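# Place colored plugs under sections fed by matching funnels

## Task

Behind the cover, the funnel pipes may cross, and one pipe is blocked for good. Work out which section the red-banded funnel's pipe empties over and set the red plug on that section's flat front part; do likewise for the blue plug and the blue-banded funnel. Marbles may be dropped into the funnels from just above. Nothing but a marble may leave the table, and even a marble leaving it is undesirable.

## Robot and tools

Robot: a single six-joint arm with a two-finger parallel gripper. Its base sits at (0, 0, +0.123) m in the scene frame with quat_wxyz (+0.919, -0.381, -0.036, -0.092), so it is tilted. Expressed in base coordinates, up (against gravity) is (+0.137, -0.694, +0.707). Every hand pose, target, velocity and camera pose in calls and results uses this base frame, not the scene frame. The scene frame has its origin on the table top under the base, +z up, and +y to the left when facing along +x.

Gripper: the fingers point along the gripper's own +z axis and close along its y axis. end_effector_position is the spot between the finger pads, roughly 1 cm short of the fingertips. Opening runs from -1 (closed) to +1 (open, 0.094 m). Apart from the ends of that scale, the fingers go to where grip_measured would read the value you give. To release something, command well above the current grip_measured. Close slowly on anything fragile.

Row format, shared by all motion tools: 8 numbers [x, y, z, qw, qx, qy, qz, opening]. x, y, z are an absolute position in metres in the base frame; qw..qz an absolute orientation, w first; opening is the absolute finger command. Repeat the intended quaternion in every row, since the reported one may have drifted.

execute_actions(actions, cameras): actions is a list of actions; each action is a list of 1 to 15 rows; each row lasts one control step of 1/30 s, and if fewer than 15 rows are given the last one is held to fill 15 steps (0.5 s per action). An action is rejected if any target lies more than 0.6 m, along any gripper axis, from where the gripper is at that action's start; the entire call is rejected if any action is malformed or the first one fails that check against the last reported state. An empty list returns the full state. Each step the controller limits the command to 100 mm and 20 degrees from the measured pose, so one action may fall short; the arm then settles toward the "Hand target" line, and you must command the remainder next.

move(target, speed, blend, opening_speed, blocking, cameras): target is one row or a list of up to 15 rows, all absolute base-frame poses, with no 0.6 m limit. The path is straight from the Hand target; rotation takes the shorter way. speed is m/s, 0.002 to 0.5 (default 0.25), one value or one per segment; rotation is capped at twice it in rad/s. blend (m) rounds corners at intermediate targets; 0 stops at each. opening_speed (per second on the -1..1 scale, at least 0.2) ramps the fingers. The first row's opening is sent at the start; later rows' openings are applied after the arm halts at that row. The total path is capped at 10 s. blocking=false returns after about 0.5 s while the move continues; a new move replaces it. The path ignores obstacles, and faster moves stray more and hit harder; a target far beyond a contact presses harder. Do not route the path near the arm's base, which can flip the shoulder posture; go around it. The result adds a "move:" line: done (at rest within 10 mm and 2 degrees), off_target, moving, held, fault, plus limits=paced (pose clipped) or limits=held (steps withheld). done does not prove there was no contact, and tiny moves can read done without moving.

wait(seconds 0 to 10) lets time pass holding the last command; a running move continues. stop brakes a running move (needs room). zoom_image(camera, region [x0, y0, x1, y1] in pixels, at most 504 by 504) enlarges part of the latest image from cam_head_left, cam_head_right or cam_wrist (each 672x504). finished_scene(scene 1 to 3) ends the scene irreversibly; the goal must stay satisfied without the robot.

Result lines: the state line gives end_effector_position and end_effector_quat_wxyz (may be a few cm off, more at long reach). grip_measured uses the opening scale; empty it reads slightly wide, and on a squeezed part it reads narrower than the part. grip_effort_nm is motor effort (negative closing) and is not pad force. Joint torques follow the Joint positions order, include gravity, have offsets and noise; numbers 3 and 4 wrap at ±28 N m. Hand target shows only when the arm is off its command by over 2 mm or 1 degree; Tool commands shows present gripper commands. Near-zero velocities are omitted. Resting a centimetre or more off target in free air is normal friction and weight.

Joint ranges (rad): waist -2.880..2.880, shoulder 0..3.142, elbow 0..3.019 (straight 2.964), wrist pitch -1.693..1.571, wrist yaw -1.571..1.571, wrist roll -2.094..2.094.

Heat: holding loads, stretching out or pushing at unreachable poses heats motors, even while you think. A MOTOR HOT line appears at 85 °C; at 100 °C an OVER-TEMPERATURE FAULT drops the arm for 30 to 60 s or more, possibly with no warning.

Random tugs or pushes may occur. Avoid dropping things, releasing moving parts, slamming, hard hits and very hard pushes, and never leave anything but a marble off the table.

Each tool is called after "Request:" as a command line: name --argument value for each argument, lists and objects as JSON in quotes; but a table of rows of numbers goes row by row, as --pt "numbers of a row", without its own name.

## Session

Request:
execute_actions --actions '[]'

Request:
zoom_image --camera "cam_head_left" --region '[200, 40, 500, 360]'

Scene clock: 0.00 s.
end_effector_position=(+0.3311, -0.0493, +0.2280) grip_measured=+1.000 grip_effort_nm=n/a end_effector_quat_wxyz=(+0.252, +0.240, +0.929, -0.124)
Joint positions: [0.044 0.929 0.838 -1.044 0.378 0.466 0.094]
Joint velocities: within noise
Joint torques (N m): no reading
Heat: hottest elbow 32 °C.
Hand target: +0.3376, -0.0498, +0.2407; +0.265, +0.243, +0.925, -0.120
Tool commands: gripper/opening=+1.0

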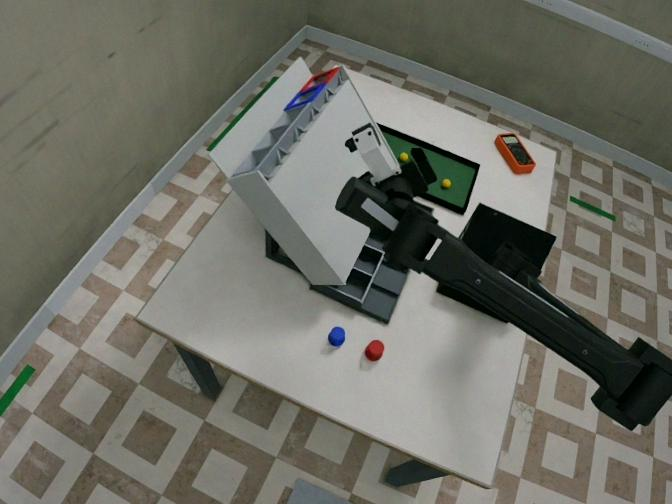

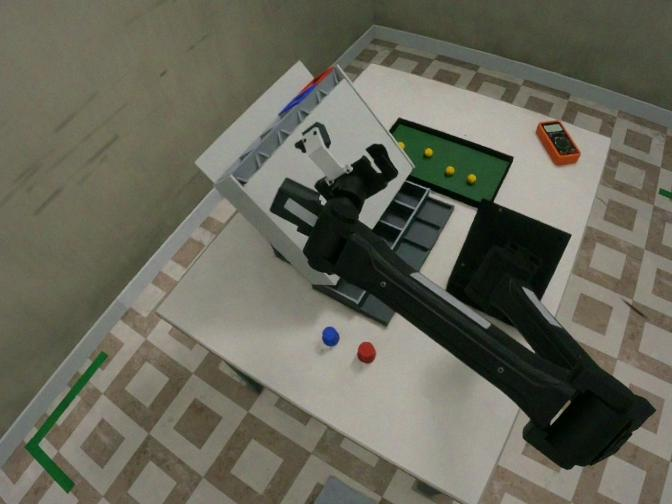

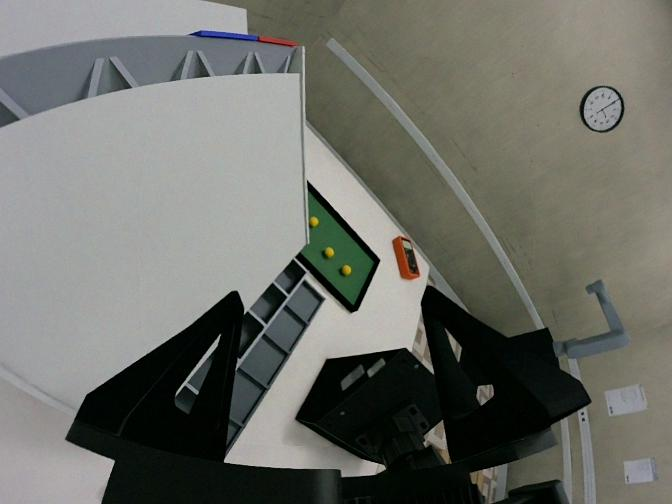

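Scaled by 1.575 from the camera's 672x504 image, which has a finer 960x720 frame.

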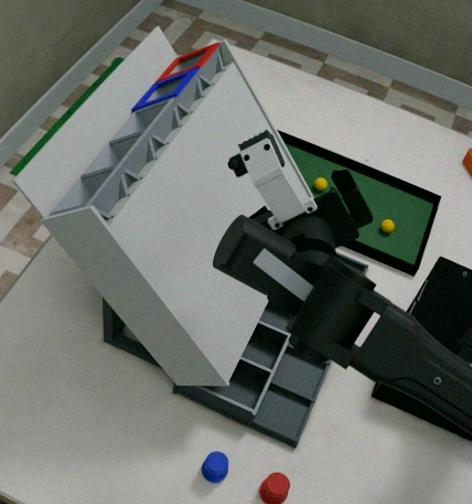

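Request:
move --pt "0.3756 -0.1966 0.0982 -0.1791 0.2667 0.8843 0.3382 0.4" --pt "0.3934 -0.167 -0.2368 -0.1791 0.2667 0.8843 0.3382 0.4" --speed '[0.22, 0.22]' --blend '[0.06, 0]' --cameras '["cam_wrist", "cam_head_left"]'

Scene clock: 26.43 s.
end_effector_position=(+0.3684, -0.1534, -0.2401) grip_measured=+0.401 grip_effort_nm=-0.100 end_effector_quat_wxyz=(-0.203, +0.267, +0.875, +0.348)
Joint positions: [-0.607 2.559 1.409 -1.103 -0.515 -0.201 0.066]
Joint torques (N m): [-8.35 -12.22 11.82 0.51 -0.06 0.04]
Hand target: +0.3929, -0.1668, -0.2357; -0.179, +0.267, +0.884, +0.338
Off the commanded pose: 0.029 m, 3 deg.
move: off_target
Images, in order: cam_head_left, cam_wrist.

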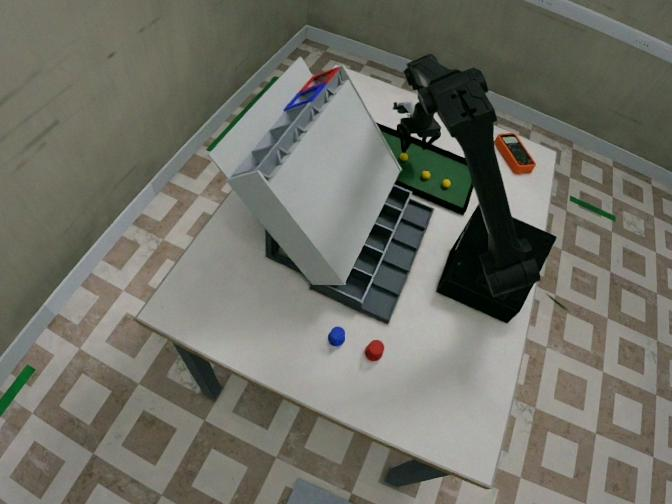

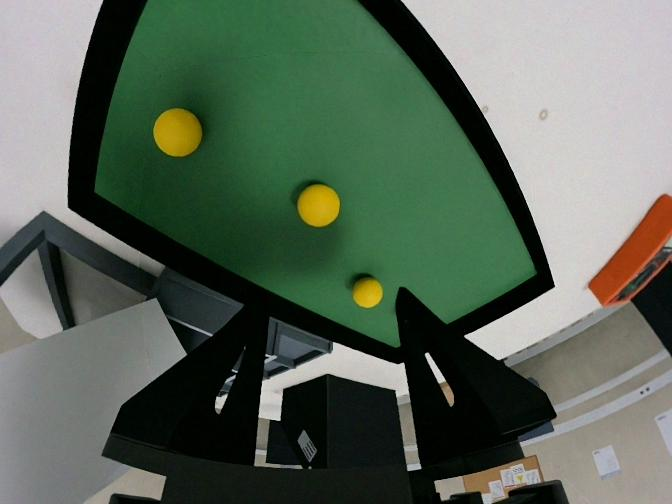

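Request:
move --target '[0.3956, -0.1275, -0.2818, -0.1791, 0.2667, 0.8843, 0.3382, 0.4]' --speed 0.1 --cameras '["cam_wrist"]'

Scene clock: 35.43 s.
end_effector_position=(+0.3777, -0.1186, -0.2811) grip_measured=+0.401 grip_effort_nm=-0.100 end_effector_quat_wxyz=(-0.197, +0.265, +0.879, +0.344)
Joint positions: [-0.534 2.633 1.409 -0.978 -0.555 -0.135 0.066]
Joint torques (N m): [-9.11 -11.93 10.04 0.65 -0.05 0.05]
Hand target: +0.3954, -0.1274, -0.2811; -0.179, +0.267, +0.884, +0.339
Off the commanded pose: 0.020 m, 2 deg.
move: off_target
Images, in order: cam_wrist.

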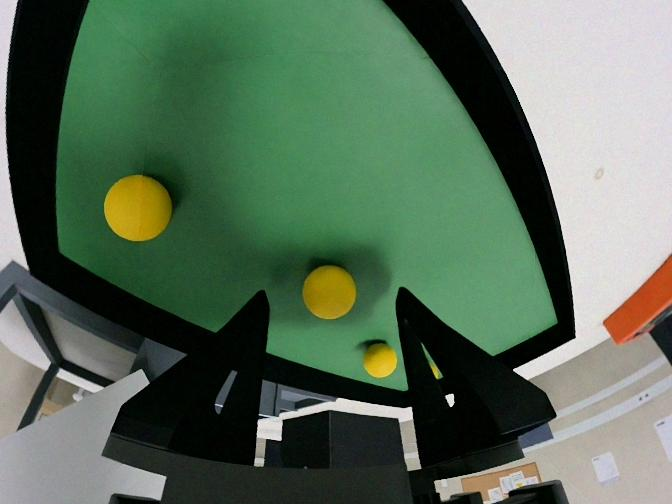

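Request:
move --target '[0.3941, -0.1165, -0.2905, -0.1791, 0.2667, 0.8843, 0.3382, 0.4]' --speed 0.06 --cameras '["cam_wrist"]'

Scene clock: 40.77 s.
end_effector_position=(+0.3844, -0.1138, -0.2864) grip_measured=+0.401 grip_effort_nm=-0.105 end_effector_quat_wxyz=(-0.187, +0.264, +0.882, +0.342)
Joint positions: [-0.518 2.637 1.409 -0.944 -0.565 -0.117 0.066]
Joint torques (N m): [-9.05 -11.22 9.01 0.68 -0.05 0.05]
Hand target: +0.3940, -0.1164, -0.2902; -0.179, +0.267, +0.884, +0.338
Off the commanded pose: 0.011 m, 1 deg.
move: off_target
Images, in order: cam_wrist.

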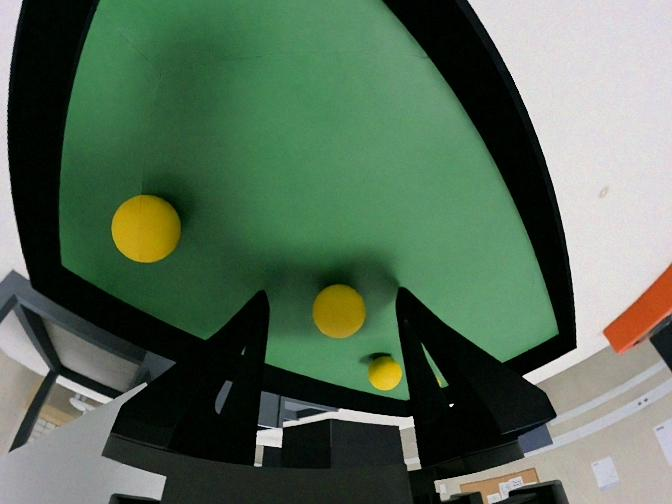

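Request:
move --pt "0.3896 -0.1087 -0.2948 -0.1791 0.2667 0.8843 0.3382 0.4" --pt "0.3896 -0.1087 -0.2948 -0.1791 0.2667 0.8843 0.3382 -0.68" --speed 0.05 --cameras '["cam_wrist"]'

Scene clock: 49.47 s.
end_effector_position=(+0.3894, -0.1123, -0.2902) grip_measured=-0.525 grip_effort_nm=-1.048 end_effector_quat_wxyz=(-0.178, +0.263, +0.885, +0.340)
Joint positions: [-0.511 2.639 1.409 -0.916 -0.57 -0.106 0.022]
Joint torques (N m): [-9 -11.16 7.21 0.76 -0.03 0.04]
Hand target: +0.3895, -0.1087, -0.2947; -0.179, +0.267, +0.885, +0.338
Off the commanded pose: 0.006 m, 0 deg.
move: done
Images, in order: cam_wrist.

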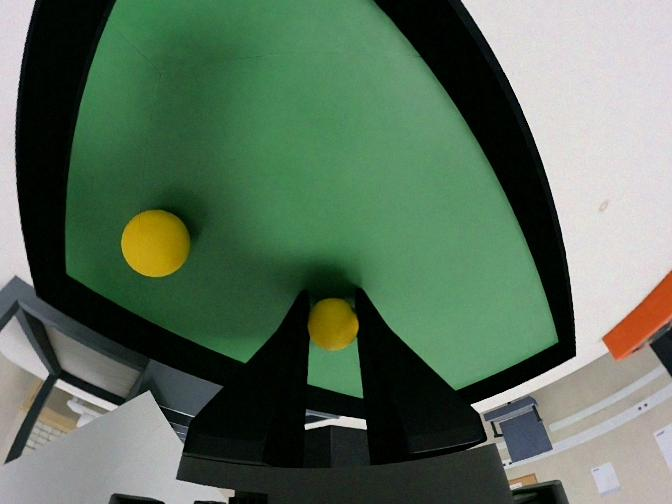

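Request:
move --pt "0.4061 -0.1905 -0.2127 -0.1791 0.2667 0.8843 0.3382 -0.68" --pt "0.4289 -0.3085 0.0347 -0.1791 0.2667 0.8843 0.3382 -0.68" --pt "0.5417 -0.1632 0.2685 0.3184 0.0608 0.8629 0.3872 -0.68" --pt "0.5763 -0.0755 0.2064 0.3184 0.0608 0.8629 0.3872 -0.68" --speed '[0.15, 0.22, 0.22, 0.15]' --blend '[0.03, 0.05, 0.04, 0]' --cameras '["cam_wrist"]'

Request:
zoom_image --camera "cam_wrist" --region '[370, 220, 610, 360]'

Request:
zoom_image --camera "cam_wrist" --region '[60, 220, 300, 360]'

Scene clock: 66.13 s.
end_effector_position=(+0.5721, -0.0711, +0.2024) grip_measured=-0.525 grip_effort_nm=-1.057 end_effector_quat_wxyz=(+0.310, +0.057, +0.865, +0.390)
Joint positions: [-0.365 1.641 1.232 -0.603 -0.936 0.055 0.022]
Joint torques (N m): [-9.47 -4.48 10.29 2.18 0.24 0.05]
Heat: hottest elbow 37 °C.
Hand target: +0.5762, -0.0754, +0.2064; +0.318, +0.061, +0.863, +0.387
Off the commanded pose: 0.007 m, 1 deg.
move: done
Images, in order: cam_wrist.

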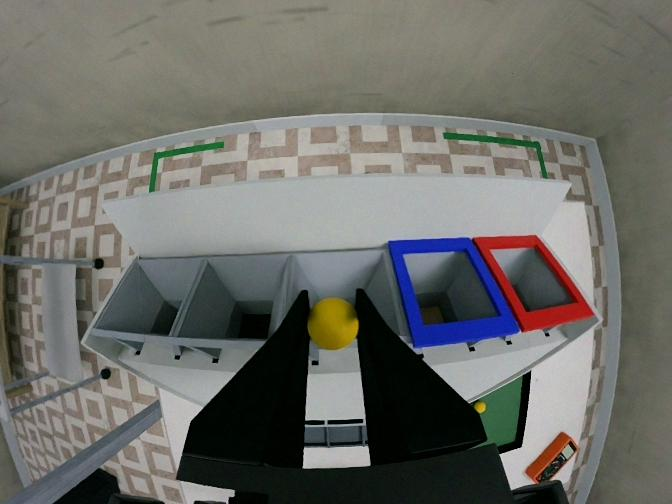

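Scaled by 2.100 from the camera's 672x504 image, which has a finer 960x720 frame.

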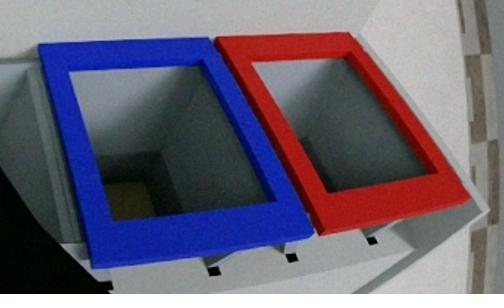

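Scaled by 2.100 from the camera's 672x504 image, which has a finer 960x720 frame.

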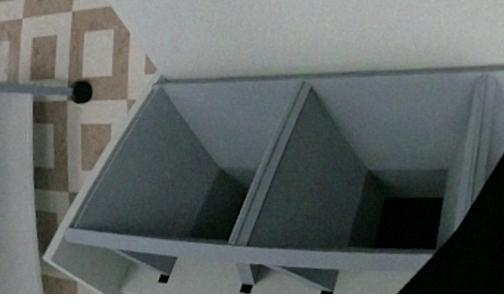

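Request:
move --target '[0.5763, -0.0755, 0.2064, 0.3184, 0.0608, 0.8629, 0.3872, 0.1]' --speed 0.05 --cameras '["cam_wrist"]'

Scene clock: 71.90 s.
end_effector_position=(+0.5722, -0.0712, +0.2023) grip_measured=+0.099 grip_effort_nm=0.051 end_effector_quat_wxyz=(+0.310, +0.058, +0.865, +0.390)
Joint positions: [-0.365 1.641 1.232 -0.603 -0.935 0.056 0.052]
Joint torques (N m): [-9.47 -4.48 10.28 2.19 0.24 0.04]
Hand target: +0.5762, -0.0754, +0.2064; +0.318, +0.061, +0.863, +0.387
Off the commanded pose: 0.007 m, 1 deg.
move: done
Images, in order: cam_wrist.

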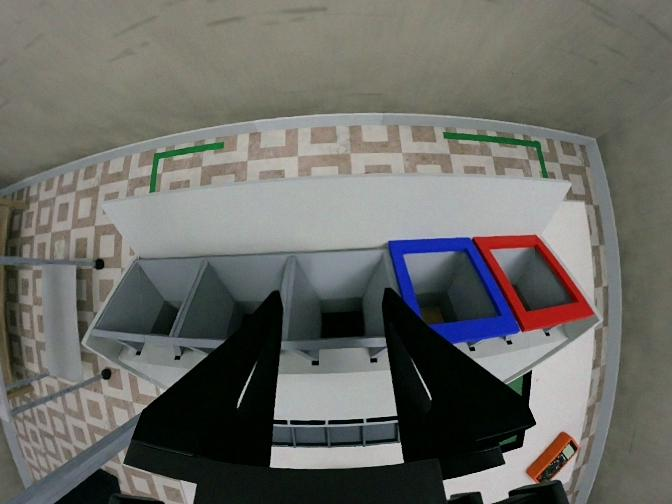

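Request:
move --pt "0.5417 -0.1632 0.2685 0.3184 0.0608 0.8629 0.3872 0.1" --pt "0.4877 -0.2967 0.0349 -0.1791 0.2667 0.8843 0.3382 0.1" --pt "0.4733 -0.1236 -0.2266 -0.1791 0.2667 0.8843 0.3382 0.1" --speed '[0.22, 0.25, 0.22]' --blend '[0.05, 0.06, 0]' --cameras '["cam_head_left", "cam_wrist"]'

Request:
zoom_image --camera "cam_head_left" --region '[300, 150, 460, 340]'

Scene clock: 84.00 s.
end_effector_position=(+0.4648, -0.1181, -0.2304) grip_measured=+0.099 grip_effort_nm=0.051 end_effector_quat_wxyz=(-0.191, +0.261, +0.883, +0.341)
Joint positions: [-0.451 2.588 1.591 -1.147 -0.596 -0.057 0.052]
Joint torques (N m): [-11.28 -12.81 8.61 0.68 -0.03 0.06]
Hand target: +0.4733, -0.1237, -0.2264; -0.179, +0.267, +0.884, +0.338
Off the commanded pose: 0.011 m, 2 deg.
move: off_target
Images, in order: cam_head_left, cam_wrist.

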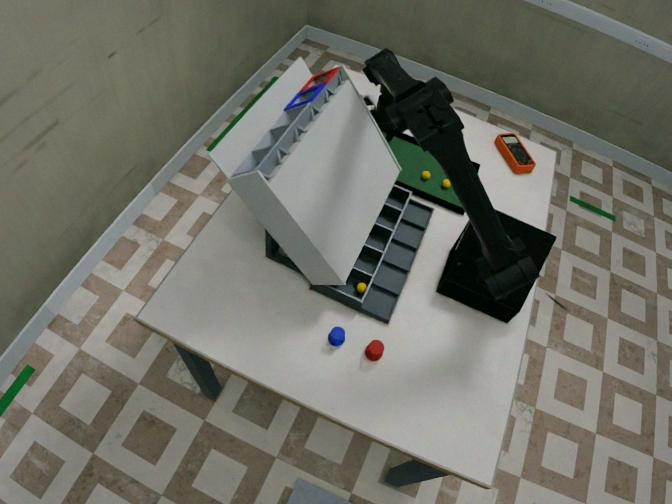

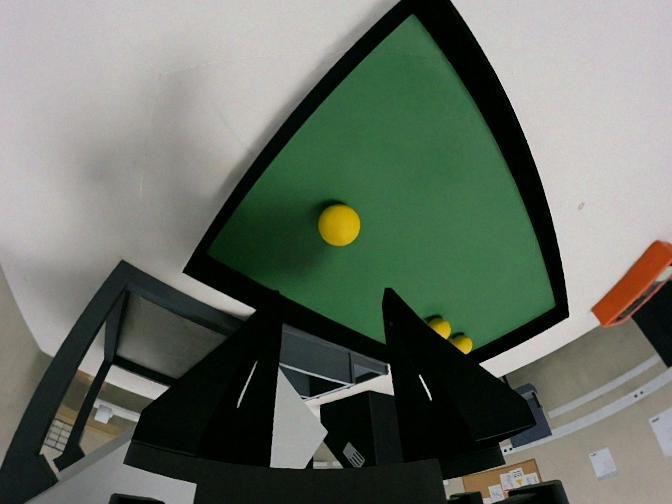

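Scaled by 2.653 from the camera's 672x504 image, which has a finer 960x720 frame.

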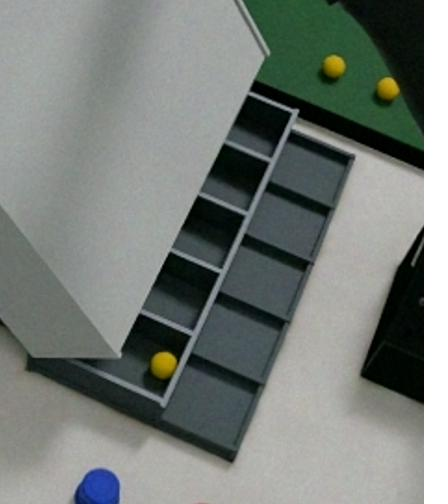

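Request:
move --target '[0.4652, -0.0892, -0.2705, -0.1791, 0.2667, 0.8843, 0.3382, 0.4]' --speed 0.1 --cameras '["cam_wrist"]'

Scene clock: 92.83 s.
end_effector_position=(+0.4588, -0.0876, -0.2712) grip_measured=+0.399 grip_effort_nm=0.046 end_effector_quat_wxyz=(-0.186, +0.262, +0.884, +0.340)
Joint positions: [-0.404 2.646 1.559 -1.017 -0.622 -0.002 0.066]
Joint torques (N m): [-11.05 -12.45 7.8 0.69 -0.03 0.06]
Hand target: +0.4651, -0.0892, -0.2704; -0.179, +0.267, +0.884, +0.338
Off the commanded pose: 0.007 m, 1 deg.
move: done
Images, in order: cam_wrist.

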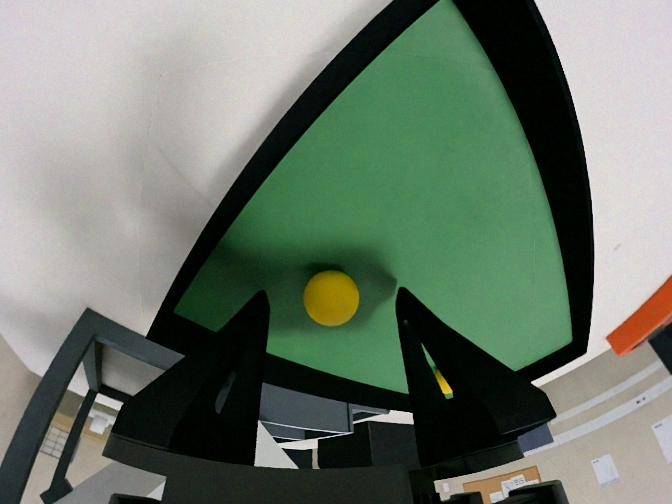

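Request:
move --pt "0.4636 -0.0809 -0.2789 -0.1791 0.2667 0.8843 0.3382 0.4" --pt "0.4636 -0.0809 -0.2789 -0.1791 0.2667 0.8843 0.3382 -0.68" --speed 0.05 --cameras '["cam_wrist"]'

Scene clock: 103.67 s.
end_effector_position=(+0.4643, -0.0848, -0.2742) grip_measured=-0.525 grip_effort_nm=-1.053 end_effector_quat_wxyz=(-0.177, +0.263, +0.886, +0.339)
Joint positions: [-0.395 2.647 1.558 -0.988 -0.628 0.014 0.022]
Joint torques (N m): [-10.75 -11.63 7.19 0.69 -0.03 0.04]
Hand target: +0.4635, -0.0810, -0.2788; -0.179, +0.267, +0.884, +0.338
Off the commanded pose: 0.006 m, 1 deg.
move: done
Images, in order: cam_wrist.

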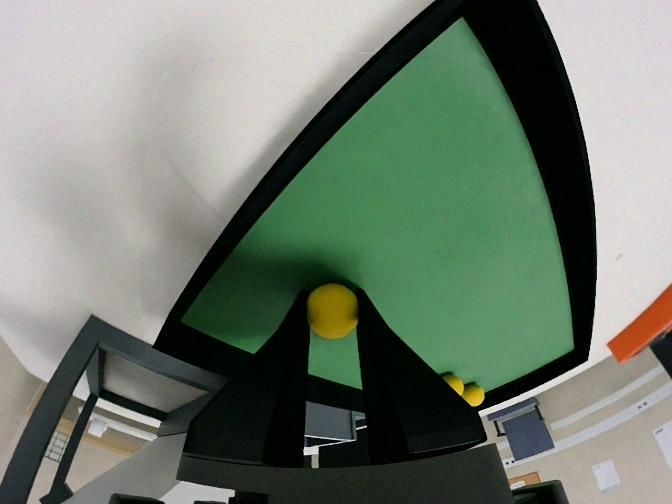

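Request:
move --pt "0.4712 -0.1594 -0.1947 -0.1791 0.2667 0.8843 0.3382 -0.68" --pt "0.51 -0.3066 0.0491 -0.1791 0.2667 0.8843 0.3382 -0.68" --pt "0.6015 -0.2306 0.1484 0.3184 0.0608 0.8629 0.3872 -0.68" --pt "0.5985 -0.1835 0.0961 0.3184 0.0608 0.8629 0.3872 -0.68" --speed '[0.15, 0.22, 0.22, 0.1]' --blend '[0.03, 0.05, 0.02, 0]' --cameras '["cam_wrist"]'

Scene clock: 113.50 s.
end_effector_position=(+0.5921, -0.1806, +0.0820) grip_measured=-0.526 grip_effort_nm=-1.062 end_effector_quat_wxyz=(+0.304, +0.065, +0.864, +0.395)
Joint positions: [-0.533 1.972 1.377 -0.648 -1.011 -0.2 0.022]
Joint torques (N m): [-9.76 -8.64 10.97 2.13 0.02 0.04]
Hand target: +0.5983, -0.1833, +0.0963; +0.318, +0.060, +0.863, +0.388
Off the commanded pose: 0.016 m, 2 deg.
move: off_target
Images, in order: cam_wrist.

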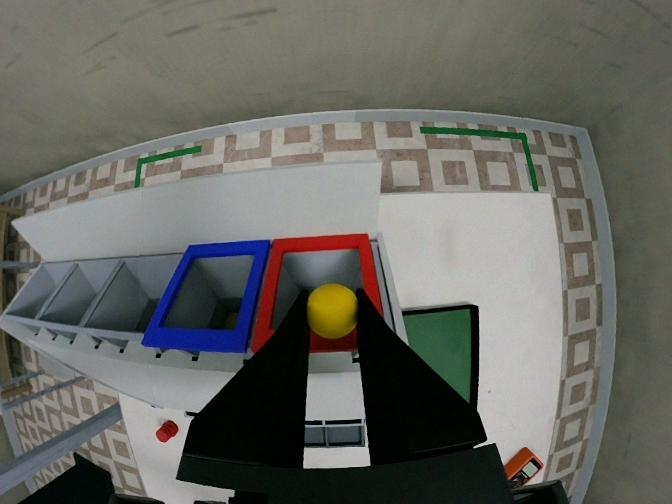

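Request:
move --target '[0.5985, -0.1835, 0.0961, 0.3184, 0.0608, 0.8629, 0.3872, 0.1]' --speed 0.05 --cameras '["cam_wrist"]'

Request:
move --pt "0.6015 -0.2306 0.1484 0.3184 0.0608 0.8629 0.3872 0.1" --pt "0.4723 -0.3214 0.0137 -0.1791 0.2667 0.8843 0.3382 0.1" --pt "0.2994 -0.1563 -0.2181 -0.1791 0.2667 0.8843 0.3382 0.1" --speed '[0.2, 0.22, 0.22]' --blend '[0.03, 0.05, 0]' --cameras '["cam_wrist", "cam_head_left"]'

Request:
zoom_image --camera "cam_head_left" --region '[300, 150, 460, 340]'

Scene clock: 125.80 s.
end_effector_position=(+0.5922, -0.1807, +0.0822) grip_measured=+0.099 grip_effort_nm=0.056 end_effector_quat_wxyz=(+0.304, +0.066, +0.864, +0.395)
Joint positions: [-0.533 1.971 1.377 -0.647 -1.01 -0.198 0.052]
Joint torques (N m): [-9.7 -8.59 10.96 2.14 0.02 0.04]
Hand target: +0.5983, -0.1833, +0.0962; +0.318, +0.061, +0.863, +0.387
Off the commanded pose: 0.016 m, 2 deg.
move: off_target
Images, in order: cam_wrist.

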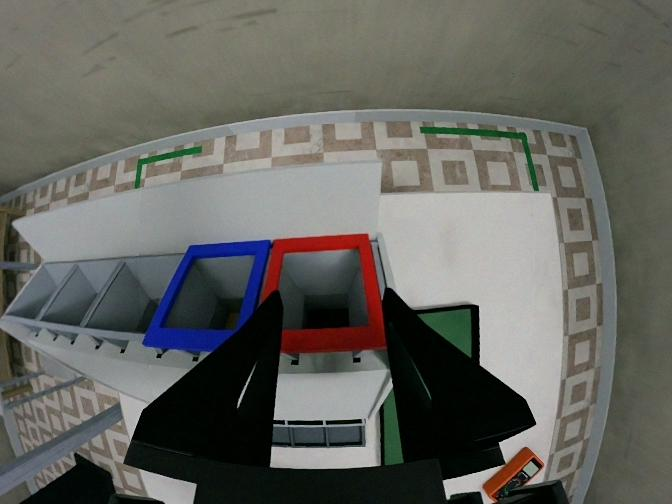

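Scene clock: 130.73 s.
end_effector_position=(+0.2891, -0.1507, -0.2193) grip_measured=+0.099 grip_effort_nm=0.046 end_effector_quat_wxyz=(-0.192, +0.270, +0.878, +0.344)
Joint positions: [-0.712 2.443 1.161 -0.987 -0.452 -0.282 0.052]
Joint torques (N m): [-6.48 -10.58 8.8 0.69 -0.06 -0.07]
Hand target: +0.2993, -0.1563, -0.2180; -0.179, +0.267, +0.884, +0.338
Off the commanded pose: 0.012 m, 2 deg.
move: off_target
Images, in order: cam_head_left, cam_wrist.

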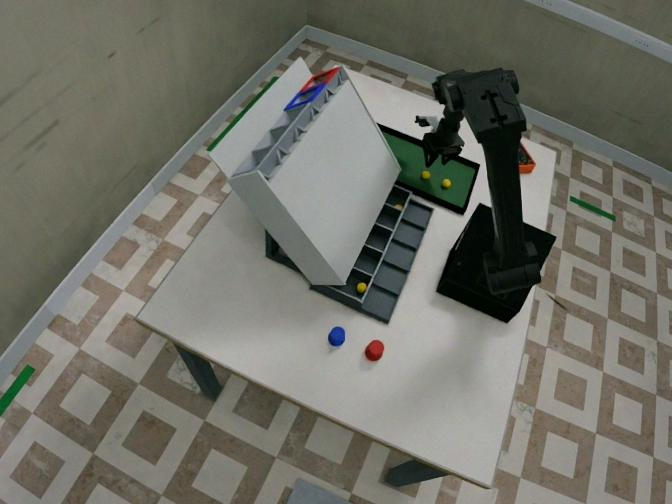

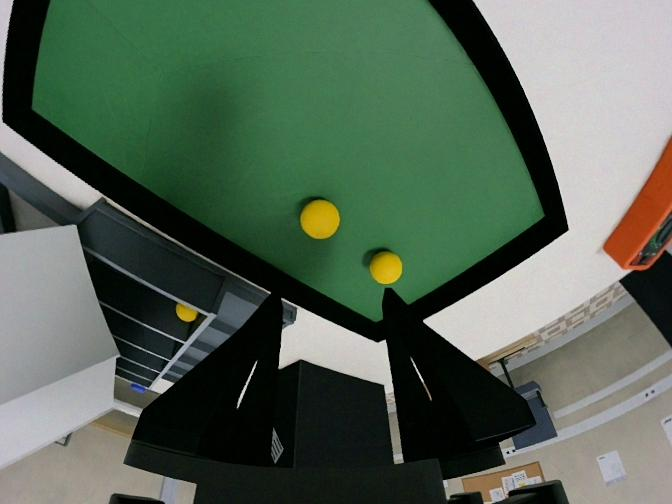

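Scaled by 2.653 from the camera's 672x504 image, which has a finer 960x720 frame.

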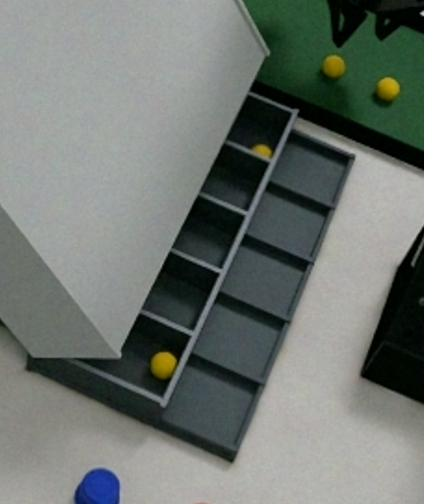

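Request:
move --target '[0.2964, -0.1097, -0.2581, -0.1791, 0.2667, 0.8843, 0.3382, 0.4]' --speed 0.1 --cameras '["cam_wrist"]'

Request:
zoom_image --camera "cam_wrist" --region '[0, 200, 260, 460]'

Scene clock: 144.93 s.
end_effector_position=(+0.2918, -0.1079, -0.2567) grip_measured=+0.399 grip_effort_nm=0.046 end_effector_quat_wxyz=(-0.184, +0.261, +0.884, +0.341)
Joint positions: [-0.623 2.512 1.119 -0.824 -0.504 -0.22 0.066]
Joint torques (N m): [-7.3 -9.99 7.17 0.73 -0.07 0.04]
Hand target: +0.2964, -0.1097, -0.2581; -0.179, +0.267, +0.884, +0.338
Off the commanded pose: 0.005 m, 1 deg.
move: done
Images, in order: cam_wrist.

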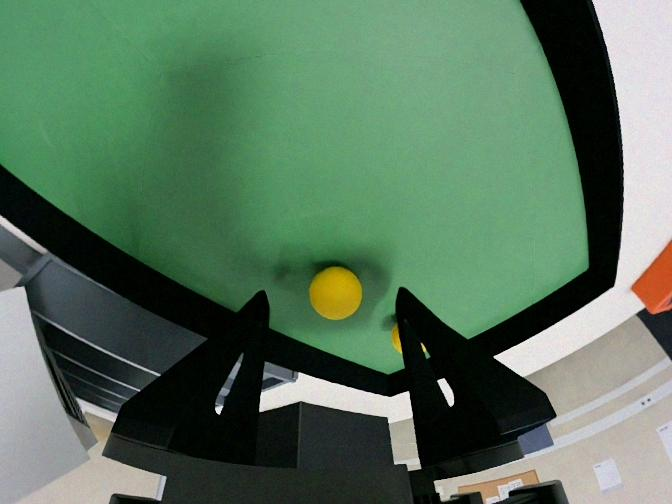

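Scaled by 1.938 from the camera's 672x504 image, which has a finer 960x720 frame.

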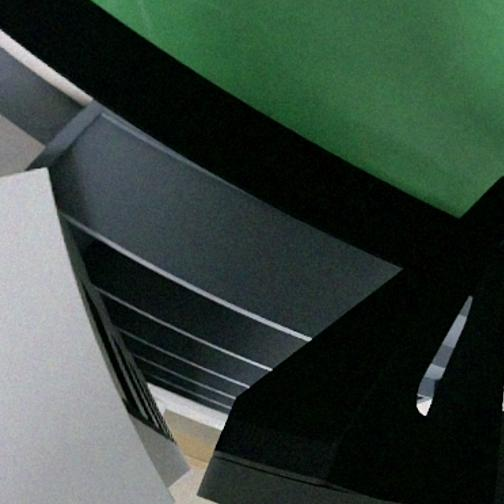

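Request:
move --pt "0.2948 -0.1014 -0.2665 -0.1791 0.2667 0.8843 0.3382 0.4" --pt "0.2948 -0.1014 -0.2665 -0.1791 0.2667 0.8843 0.3382 -0.68" --speed 0.05 --cameras '["cam_wrist"]'

Scene clock: 156.50 s.
end_effector_position=(+0.2934, -0.1033, -0.2631) grip_measured=-0.526 grip_effort_nm=-1.038 end_effector_quat_wxyz=(-0.179, +0.263, +0.885, +0.340)
Joint positions: [-0.612 2.523 1.114 -0.791 -0.513 -0.204 0.022]
Joint torques (N m): [-7.06 -9.47 6.8 0.75 -0.03 0.04]
Hand target: +0.2947, -0.1014, -0.2665; -0.179, +0.267, +0.884, +0.338
Off the commanded pose: 0.004 m, 0 deg.
move: done
Images, in order: cam_wrist.

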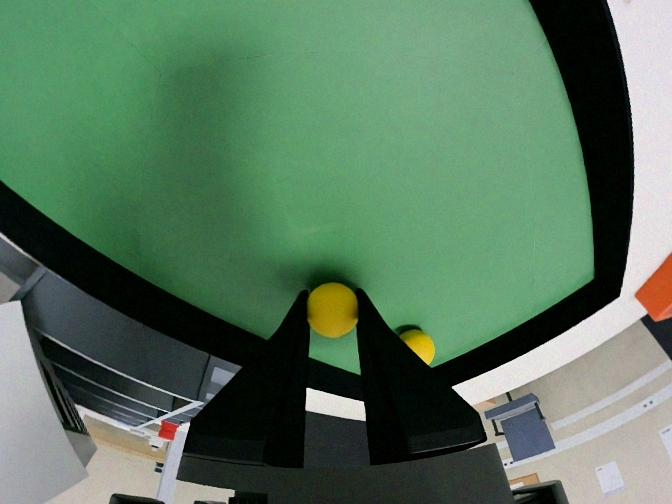

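Request:
move --pt "0.3136 -0.1873 -0.1777 -0.1791 0.2667 0.8843 0.3382 -0.68" --pt "0.3435 -0.2895 0.0414 -0.1791 0.2667 0.8843 0.3382 -0.68" --pt "0.5066 -0.1919 0.2471 0.3184 0.0608 0.8629 0.3872 -0.68" --pt "0.569 -0.0712 0.2969 0.3184 0.0608 0.8629 0.3872 -0.68" --pt "0.5654 -0.0215 0.2615 0.3184 0.0608 0.8629 0.3872 -0.68" --speed '[0.15, 0.22, 0.22, 0.2, 0.1]' --blend '[0.03, 0.05, 0.05, 0.02, 0]' --cameras '["cam_wrist", "cam_head_left"]'

Request:
zoom_image --camera "cam_head_left" --region '[300, 150, 460, 340]'

Scene clock: 172.27 s.
end_effector_position=(+0.5620, -0.0200, +0.2496) grip_measured=-0.527 grip_effort_nm=-1.057 end_effector_quat_wxyz=(+0.304, +0.062, +0.867, +0.390)
Joint positions: [-0.272 1.525 1.218 -0.621 -0.878 0.181 0.022]
Joint torques (N m): [-8.82 -4.72 10.15 2.19 0.34 0.05]
Hand target: +0.5652, -0.0215, +0.2616; +0.318, +0.061, +0.863, +0.387
Off the commanded pose: 0.012 m, 2 deg.
move: off_target
Images, in order: cam_head_left, cam_wrist.

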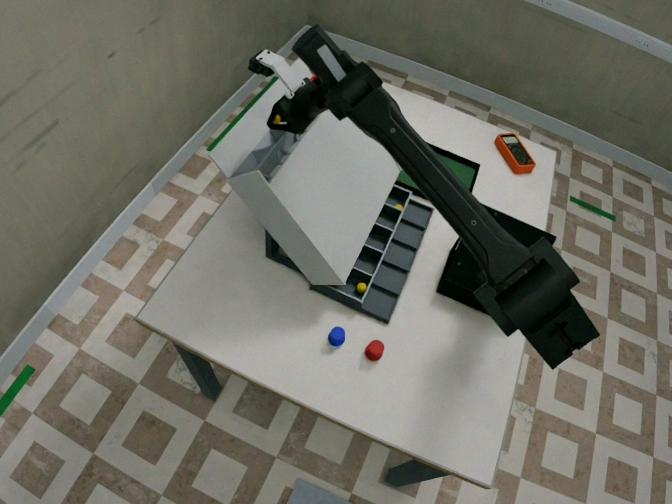

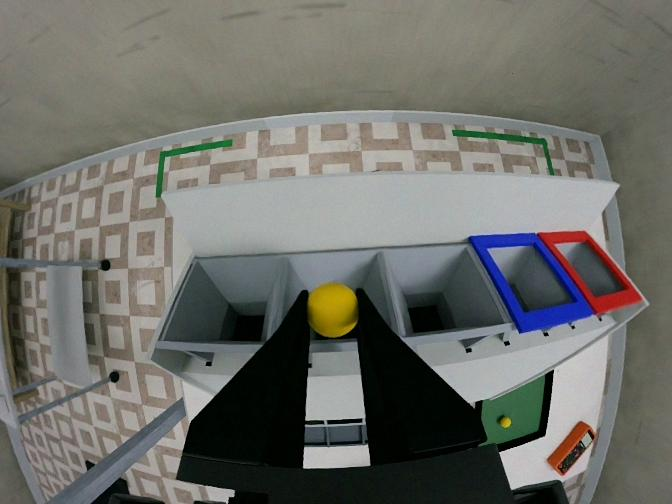

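Scaled by 2.653 from the camera's 672x504 image, which has a finer 960x720 frame.

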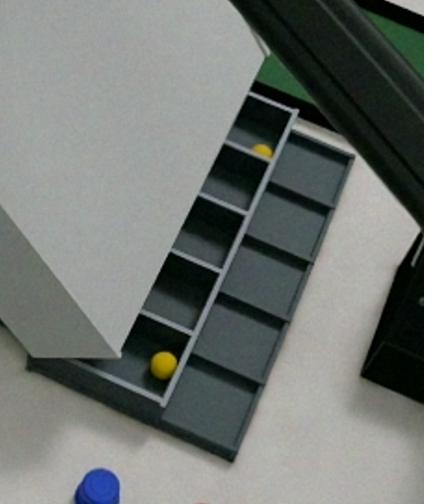

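Request:
move --target '[0.5654, -0.0215, 0.2615, 0.3184, 0.0608, 0.8629, 0.3872, 0.1]' --speed 0.05 --cameras '["cam_wrist"]'

Request:
move --pt "0.569 -0.0712 0.2969 0.3184 0.0608 0.8629 0.3872 0.1" --pt "0.5066 -0.1919 0.2471 0.3184 0.0608 0.8629 0.3872 0.1" --pt "0.3435 -0.2895 0.0414 -0.1791 0.2667 0.8843 0.3382 0.1" --pt "0.2416 -0.1729 -0.2232 -0.1791 0.2667 0.8843 0.3382 0.1" --speed '[0.2, 0.25, 0.25, 0.22]' --blend '[0.03, 0.05, 0.05, 0]' --cameras '["cam_wrist", "cam_head_left"]'

Request:
zoom_image --camera "cam_head_left" --region '[300, 150, 460, 340]'

Scene clock: 190.37 s.
end_effector_position=(+0.5620, -0.0200, +0.2496) grip_measured=+0.099 grip_effort_nm=0.056 end_effector_quat_wxyz=(+0.304, +0.062, +0.867, +0.390)
Joint positions: [-0.272 1.525 1.218 -0.621 -0.878 0.182 0.052]
Joint torques (N m): [-8.82 -4.72 10.15 2.18 0.34 0.04]
Hand target: +0.5651, -0.0215, +0.2616; +0.318, +0.061, +0.863, +0.387
Off the commanded pose: 0.012 m, 2 deg.
move: off_target
Images, in order: cam_wrist.

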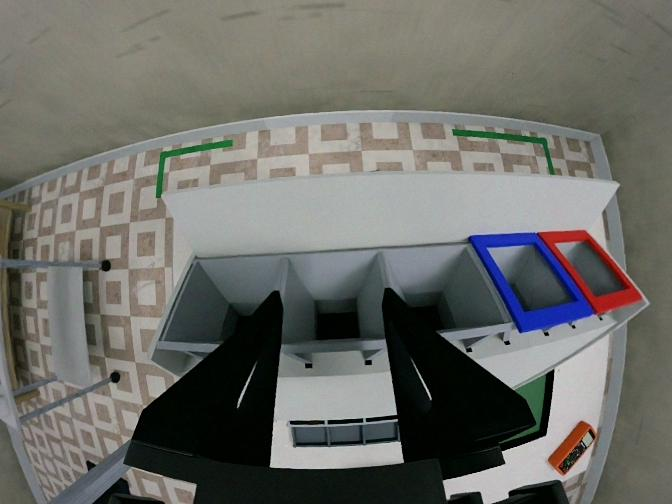

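Scene clock: 195.37 s.
end_effector_position=(+0.2350, -0.1628, -0.2237) grip_measured=+0.099 grip_effort_nm=0.046 end_effector_quat_wxyz=(-0.191, +0.258, +0.881, +0.347)
Joint positions: [-0.826 2.444 1.088 -0.957 -0.375 -0.403 0.052]
Joint torques (N m): [-6.18 -10.4 8.7 0.68 0.08 0.05]
Hand target: +0.2414, -0.1728, -0.2230; -0.179, +0.267, +0.884, +0.338
Off the commanded pose: 0.012 m, 2 deg.
move: off_target
Images, in order: cam_head_left, cam_wrist.

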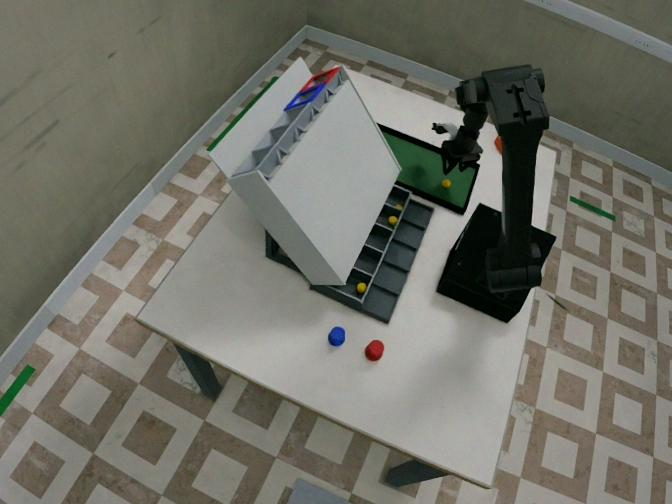

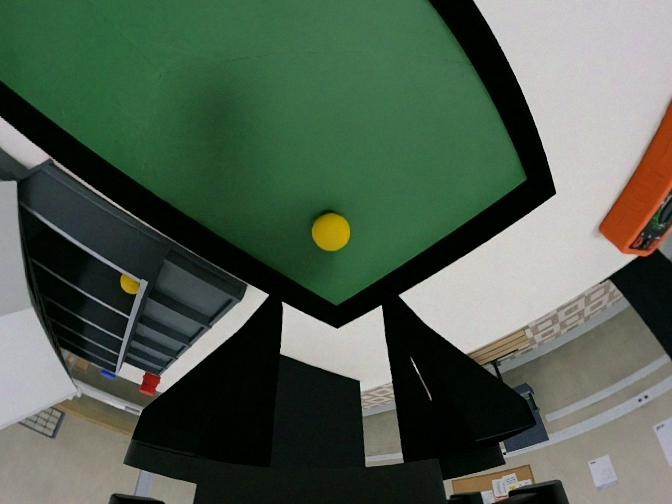

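Scaled by 2.653 from the camera's 672x504 image, which has a finer 960x720 frame.

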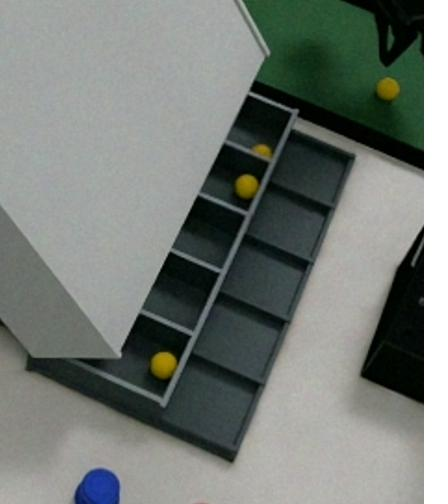

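Request:
move --target '[0.2306, -0.125, -0.2618, -0.1791, 0.2667, 0.8843, 0.3382, 0.4]' --speed 0.1 --cameras '["cam_wrist"]'

Scene clock: 202.43 s.
end_effector_position=(+0.2259, -0.1224, -0.2597) grip_measured=+0.399 grip_effort_nm=0.046 end_effector_quat_wxyz=(-0.184, +0.262, +0.883, +0.343)
Joint positions: [-0.768 2.516 1.021 -0.78 -0.415 -0.347 0.066]
Joint torques (N m): [-5.54 -9.64 7.23 0.73 -0.08 0.04]
Hand target: +0.2305, -0.1249, -0.2617; -0.179, +0.267, +0.884, +0.338
Off the commanded pose: 0.006 m, 1 deg.
move: done
Images, in order: cam_wrist.

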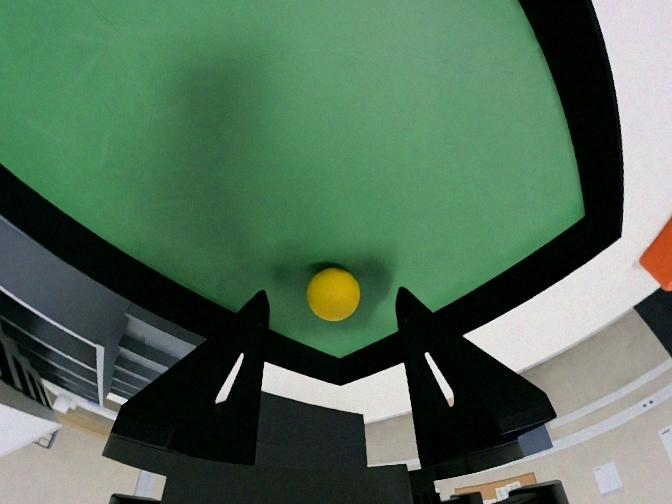

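Request:
move --pt "0.2291 -0.1174 -0.2695 -0.1791 0.2667 0.8843 0.3382 0.4" --pt "0.2291 -0.1174 -0.2695 -0.1791 0.2667 0.8843 0.3382 -0.68" --speed 0.05 --cameras '["cam_wrist"]'

Scene clock: 207.47 s.
end_effector_position=(+0.2285, -0.1199, -0.2666) grip_measured=-0.526 grip_effort_nm=-1.048 end_effector_quat_wxyz=(-0.178, +0.263, +0.885, +0.340)
Joint positions: [-0.759 2.528 1.021 -0.75 -0.423 -0.335 0.022]
Joint torques (N m): [-5.36 -9.23 6.58 0.76 -0.08 0.04]
Hand target: +0.2290, -0.1174, -0.2694; -0.179, +0.267, +0.884, +0.338
Off the commanded pose: 0.004 m, 1 deg.
move: done
Images, in order: cam_wrist.

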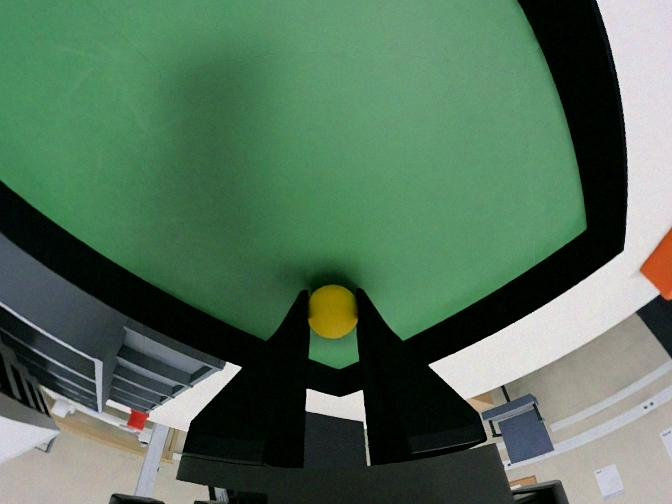

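Request:
move --pt "0.2576 -0.2129 -0.178 -0.1791 0.2667 0.8843 0.3382 -0.68" --pt "0.3435 -0.2895 0.0414 -0.1791 0.2667 0.8843 0.3382 -0.68" --pt "0.5066 -0.1919 0.2471 0.3184 0.0608 0.8629 0.3872 -0.68" --pt "0.5591 -0.0227 0.3464 0.3184 0.0608 0.8629 0.3872 -0.68" --pt "0.5543 0.0326 0.3166 0.3184 0.0608 0.8629 0.3872 -0.68" --speed '[0.15, 0.22, 0.22, 0.2, 0.1]' --blend '[0.03, 0.05, 0.05, 0.02, 0]' --cameras '["cam_wrist"]'

Scene clock: 220.90 s.
end_effector_position=(+0.5519, +0.0337, +0.3043) grip_measured=-0.527 grip_effort_nm=-1.053 end_effector_quat_wxyz=(+0.304, +0.061, +0.868, +0.388)
Joint positions: [-0.165 1.424 1.247 -0.66 -0.807 0.301 0.022]
Joint torques (N m): [-8.53 -4.37 9.84 2.17 0.44 0.06]
Hand target: +0.5541, +0.0326, +0.3166; +0.318, +0.061, +0.863, +0.387
Off the commanded pose: 0.013 m, 2 deg.
move: off_target
Images, in order: cam_wrist.

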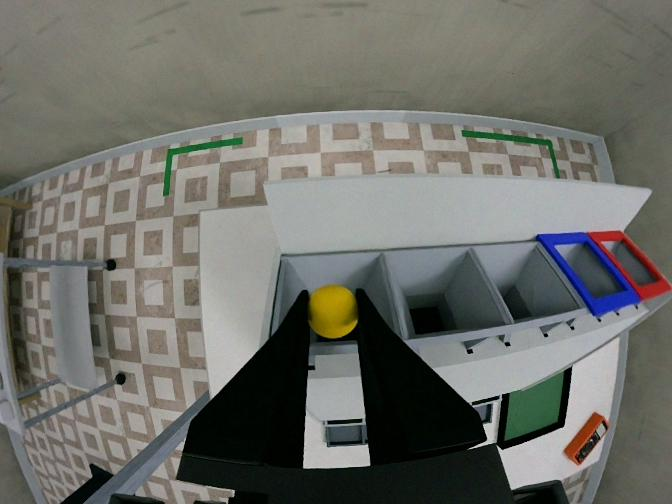

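Request:
move --target '[0.5543, 0.0326, 0.3166, 0.3184, 0.0608, 0.8629, 0.3872, 0.1]' --speed 0.05 --cameras '["cam_wrist"]'

Request:
move --pt "0.5205 -0.0593 0.3745 0.3184 0.0608 0.8629 0.3872 0.1" --pt "0.2811 0.0153 0.3524 0.1125 -0.4367 0.8139 0.3658 0.1" --pt "0.1978 0.1788 0.2461 0.1125 -0.4367 0.8139 0.3658 0.1" --pt "0.1597 0.2477 0.1867 0.1125 -0.4367 0.8139 0.3658 0.1" --speed '[0.2, 0.25, 0.22, 0.15]' --blend '[0.03, 0.05, 0.03, 0]' --cameras '["cam_wrist", "cam_head_left"]'

Request:
zoom_image --camera "cam_head_left" --region '[300, 150, 460, 340]'

Request:
zoom_image --camera "cam_wrist" --region '[230, 180, 440, 340]'

Scene clock: 241.63 s.
end_effector_position=(+0.5519, +0.0337, +0.3043) grip_measured=+0.099 grip_effort_nm=0.046 end_effector_quat_wxyz=(+0.304, +0.062, +0.868, +0.388)
Joint positions: [-0.165 1.424 1.247 -0.66 -0.807 0.302 0.052]
Joint torques (N m): [-8.53 -4.37 9.84 2.18 0.44 0.04]
Hand target: +0.5541, +0.0326, +0.3166; +0.318, +0.061, +0.863, +0.387
Off the commanded pose: 0.013 m, 2 deg.
move: off_target
Images, in order: cam_wrist.

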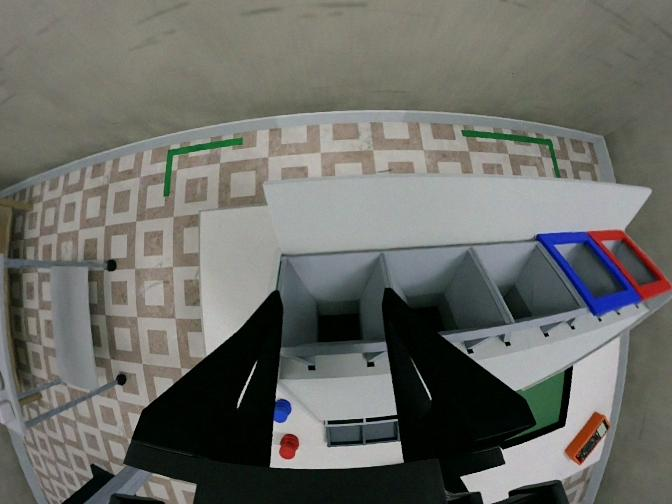

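Scene clock: 246.90 s.
end_effector_position=(+0.1583, +0.2460, +0.1823) grip_measured=+0.099 grip_effort_nm=0.051 end_effector_quat_wxyz=(+0.104, -0.439, +0.814, +0.365)
Joint positions: [0.609 0.862 0.628 -0.977 -0.706 -0.245 0.052]
Joint torques (N m): [-2.2 -3.6 6.99 0.69 0.2 0.06]
Hand target: +0.1597, +0.2477, +0.1869; +0.113, -0.437, +0.814, +0.366
Off the commanded pose: 0.005 m, 1 deg.
move: done; limits=paced
Images, in order: cam_head_left, cam_wrist.

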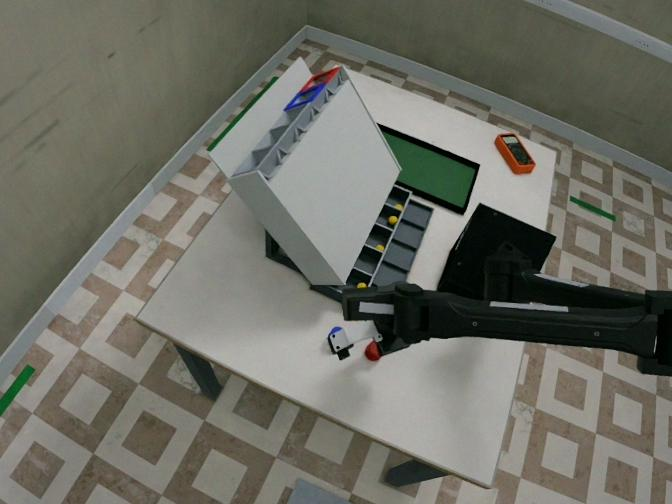

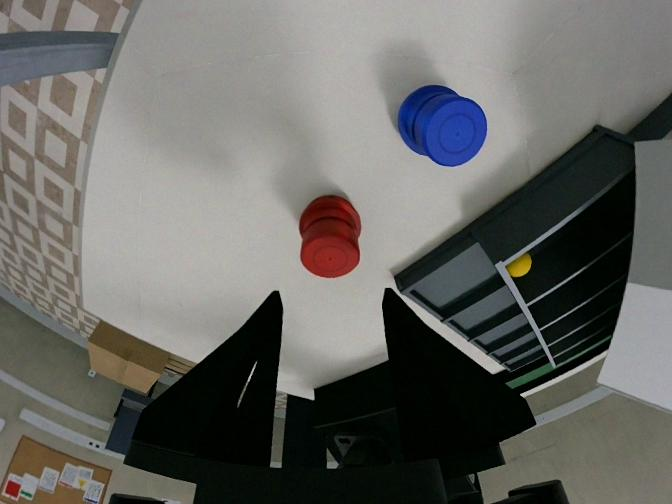

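Scaled by 2.653 from the camera's 672x504 image, which has a finer 960x720 frame.

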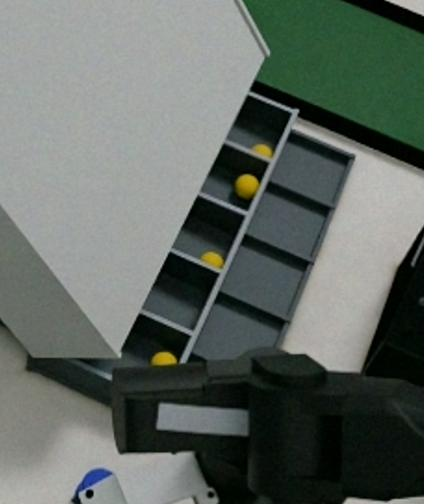

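Scaled by 2.400 from the camera's 672x504 image, which has a finer 960x720 frame.

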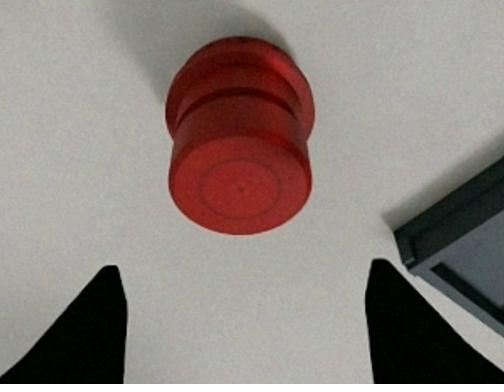

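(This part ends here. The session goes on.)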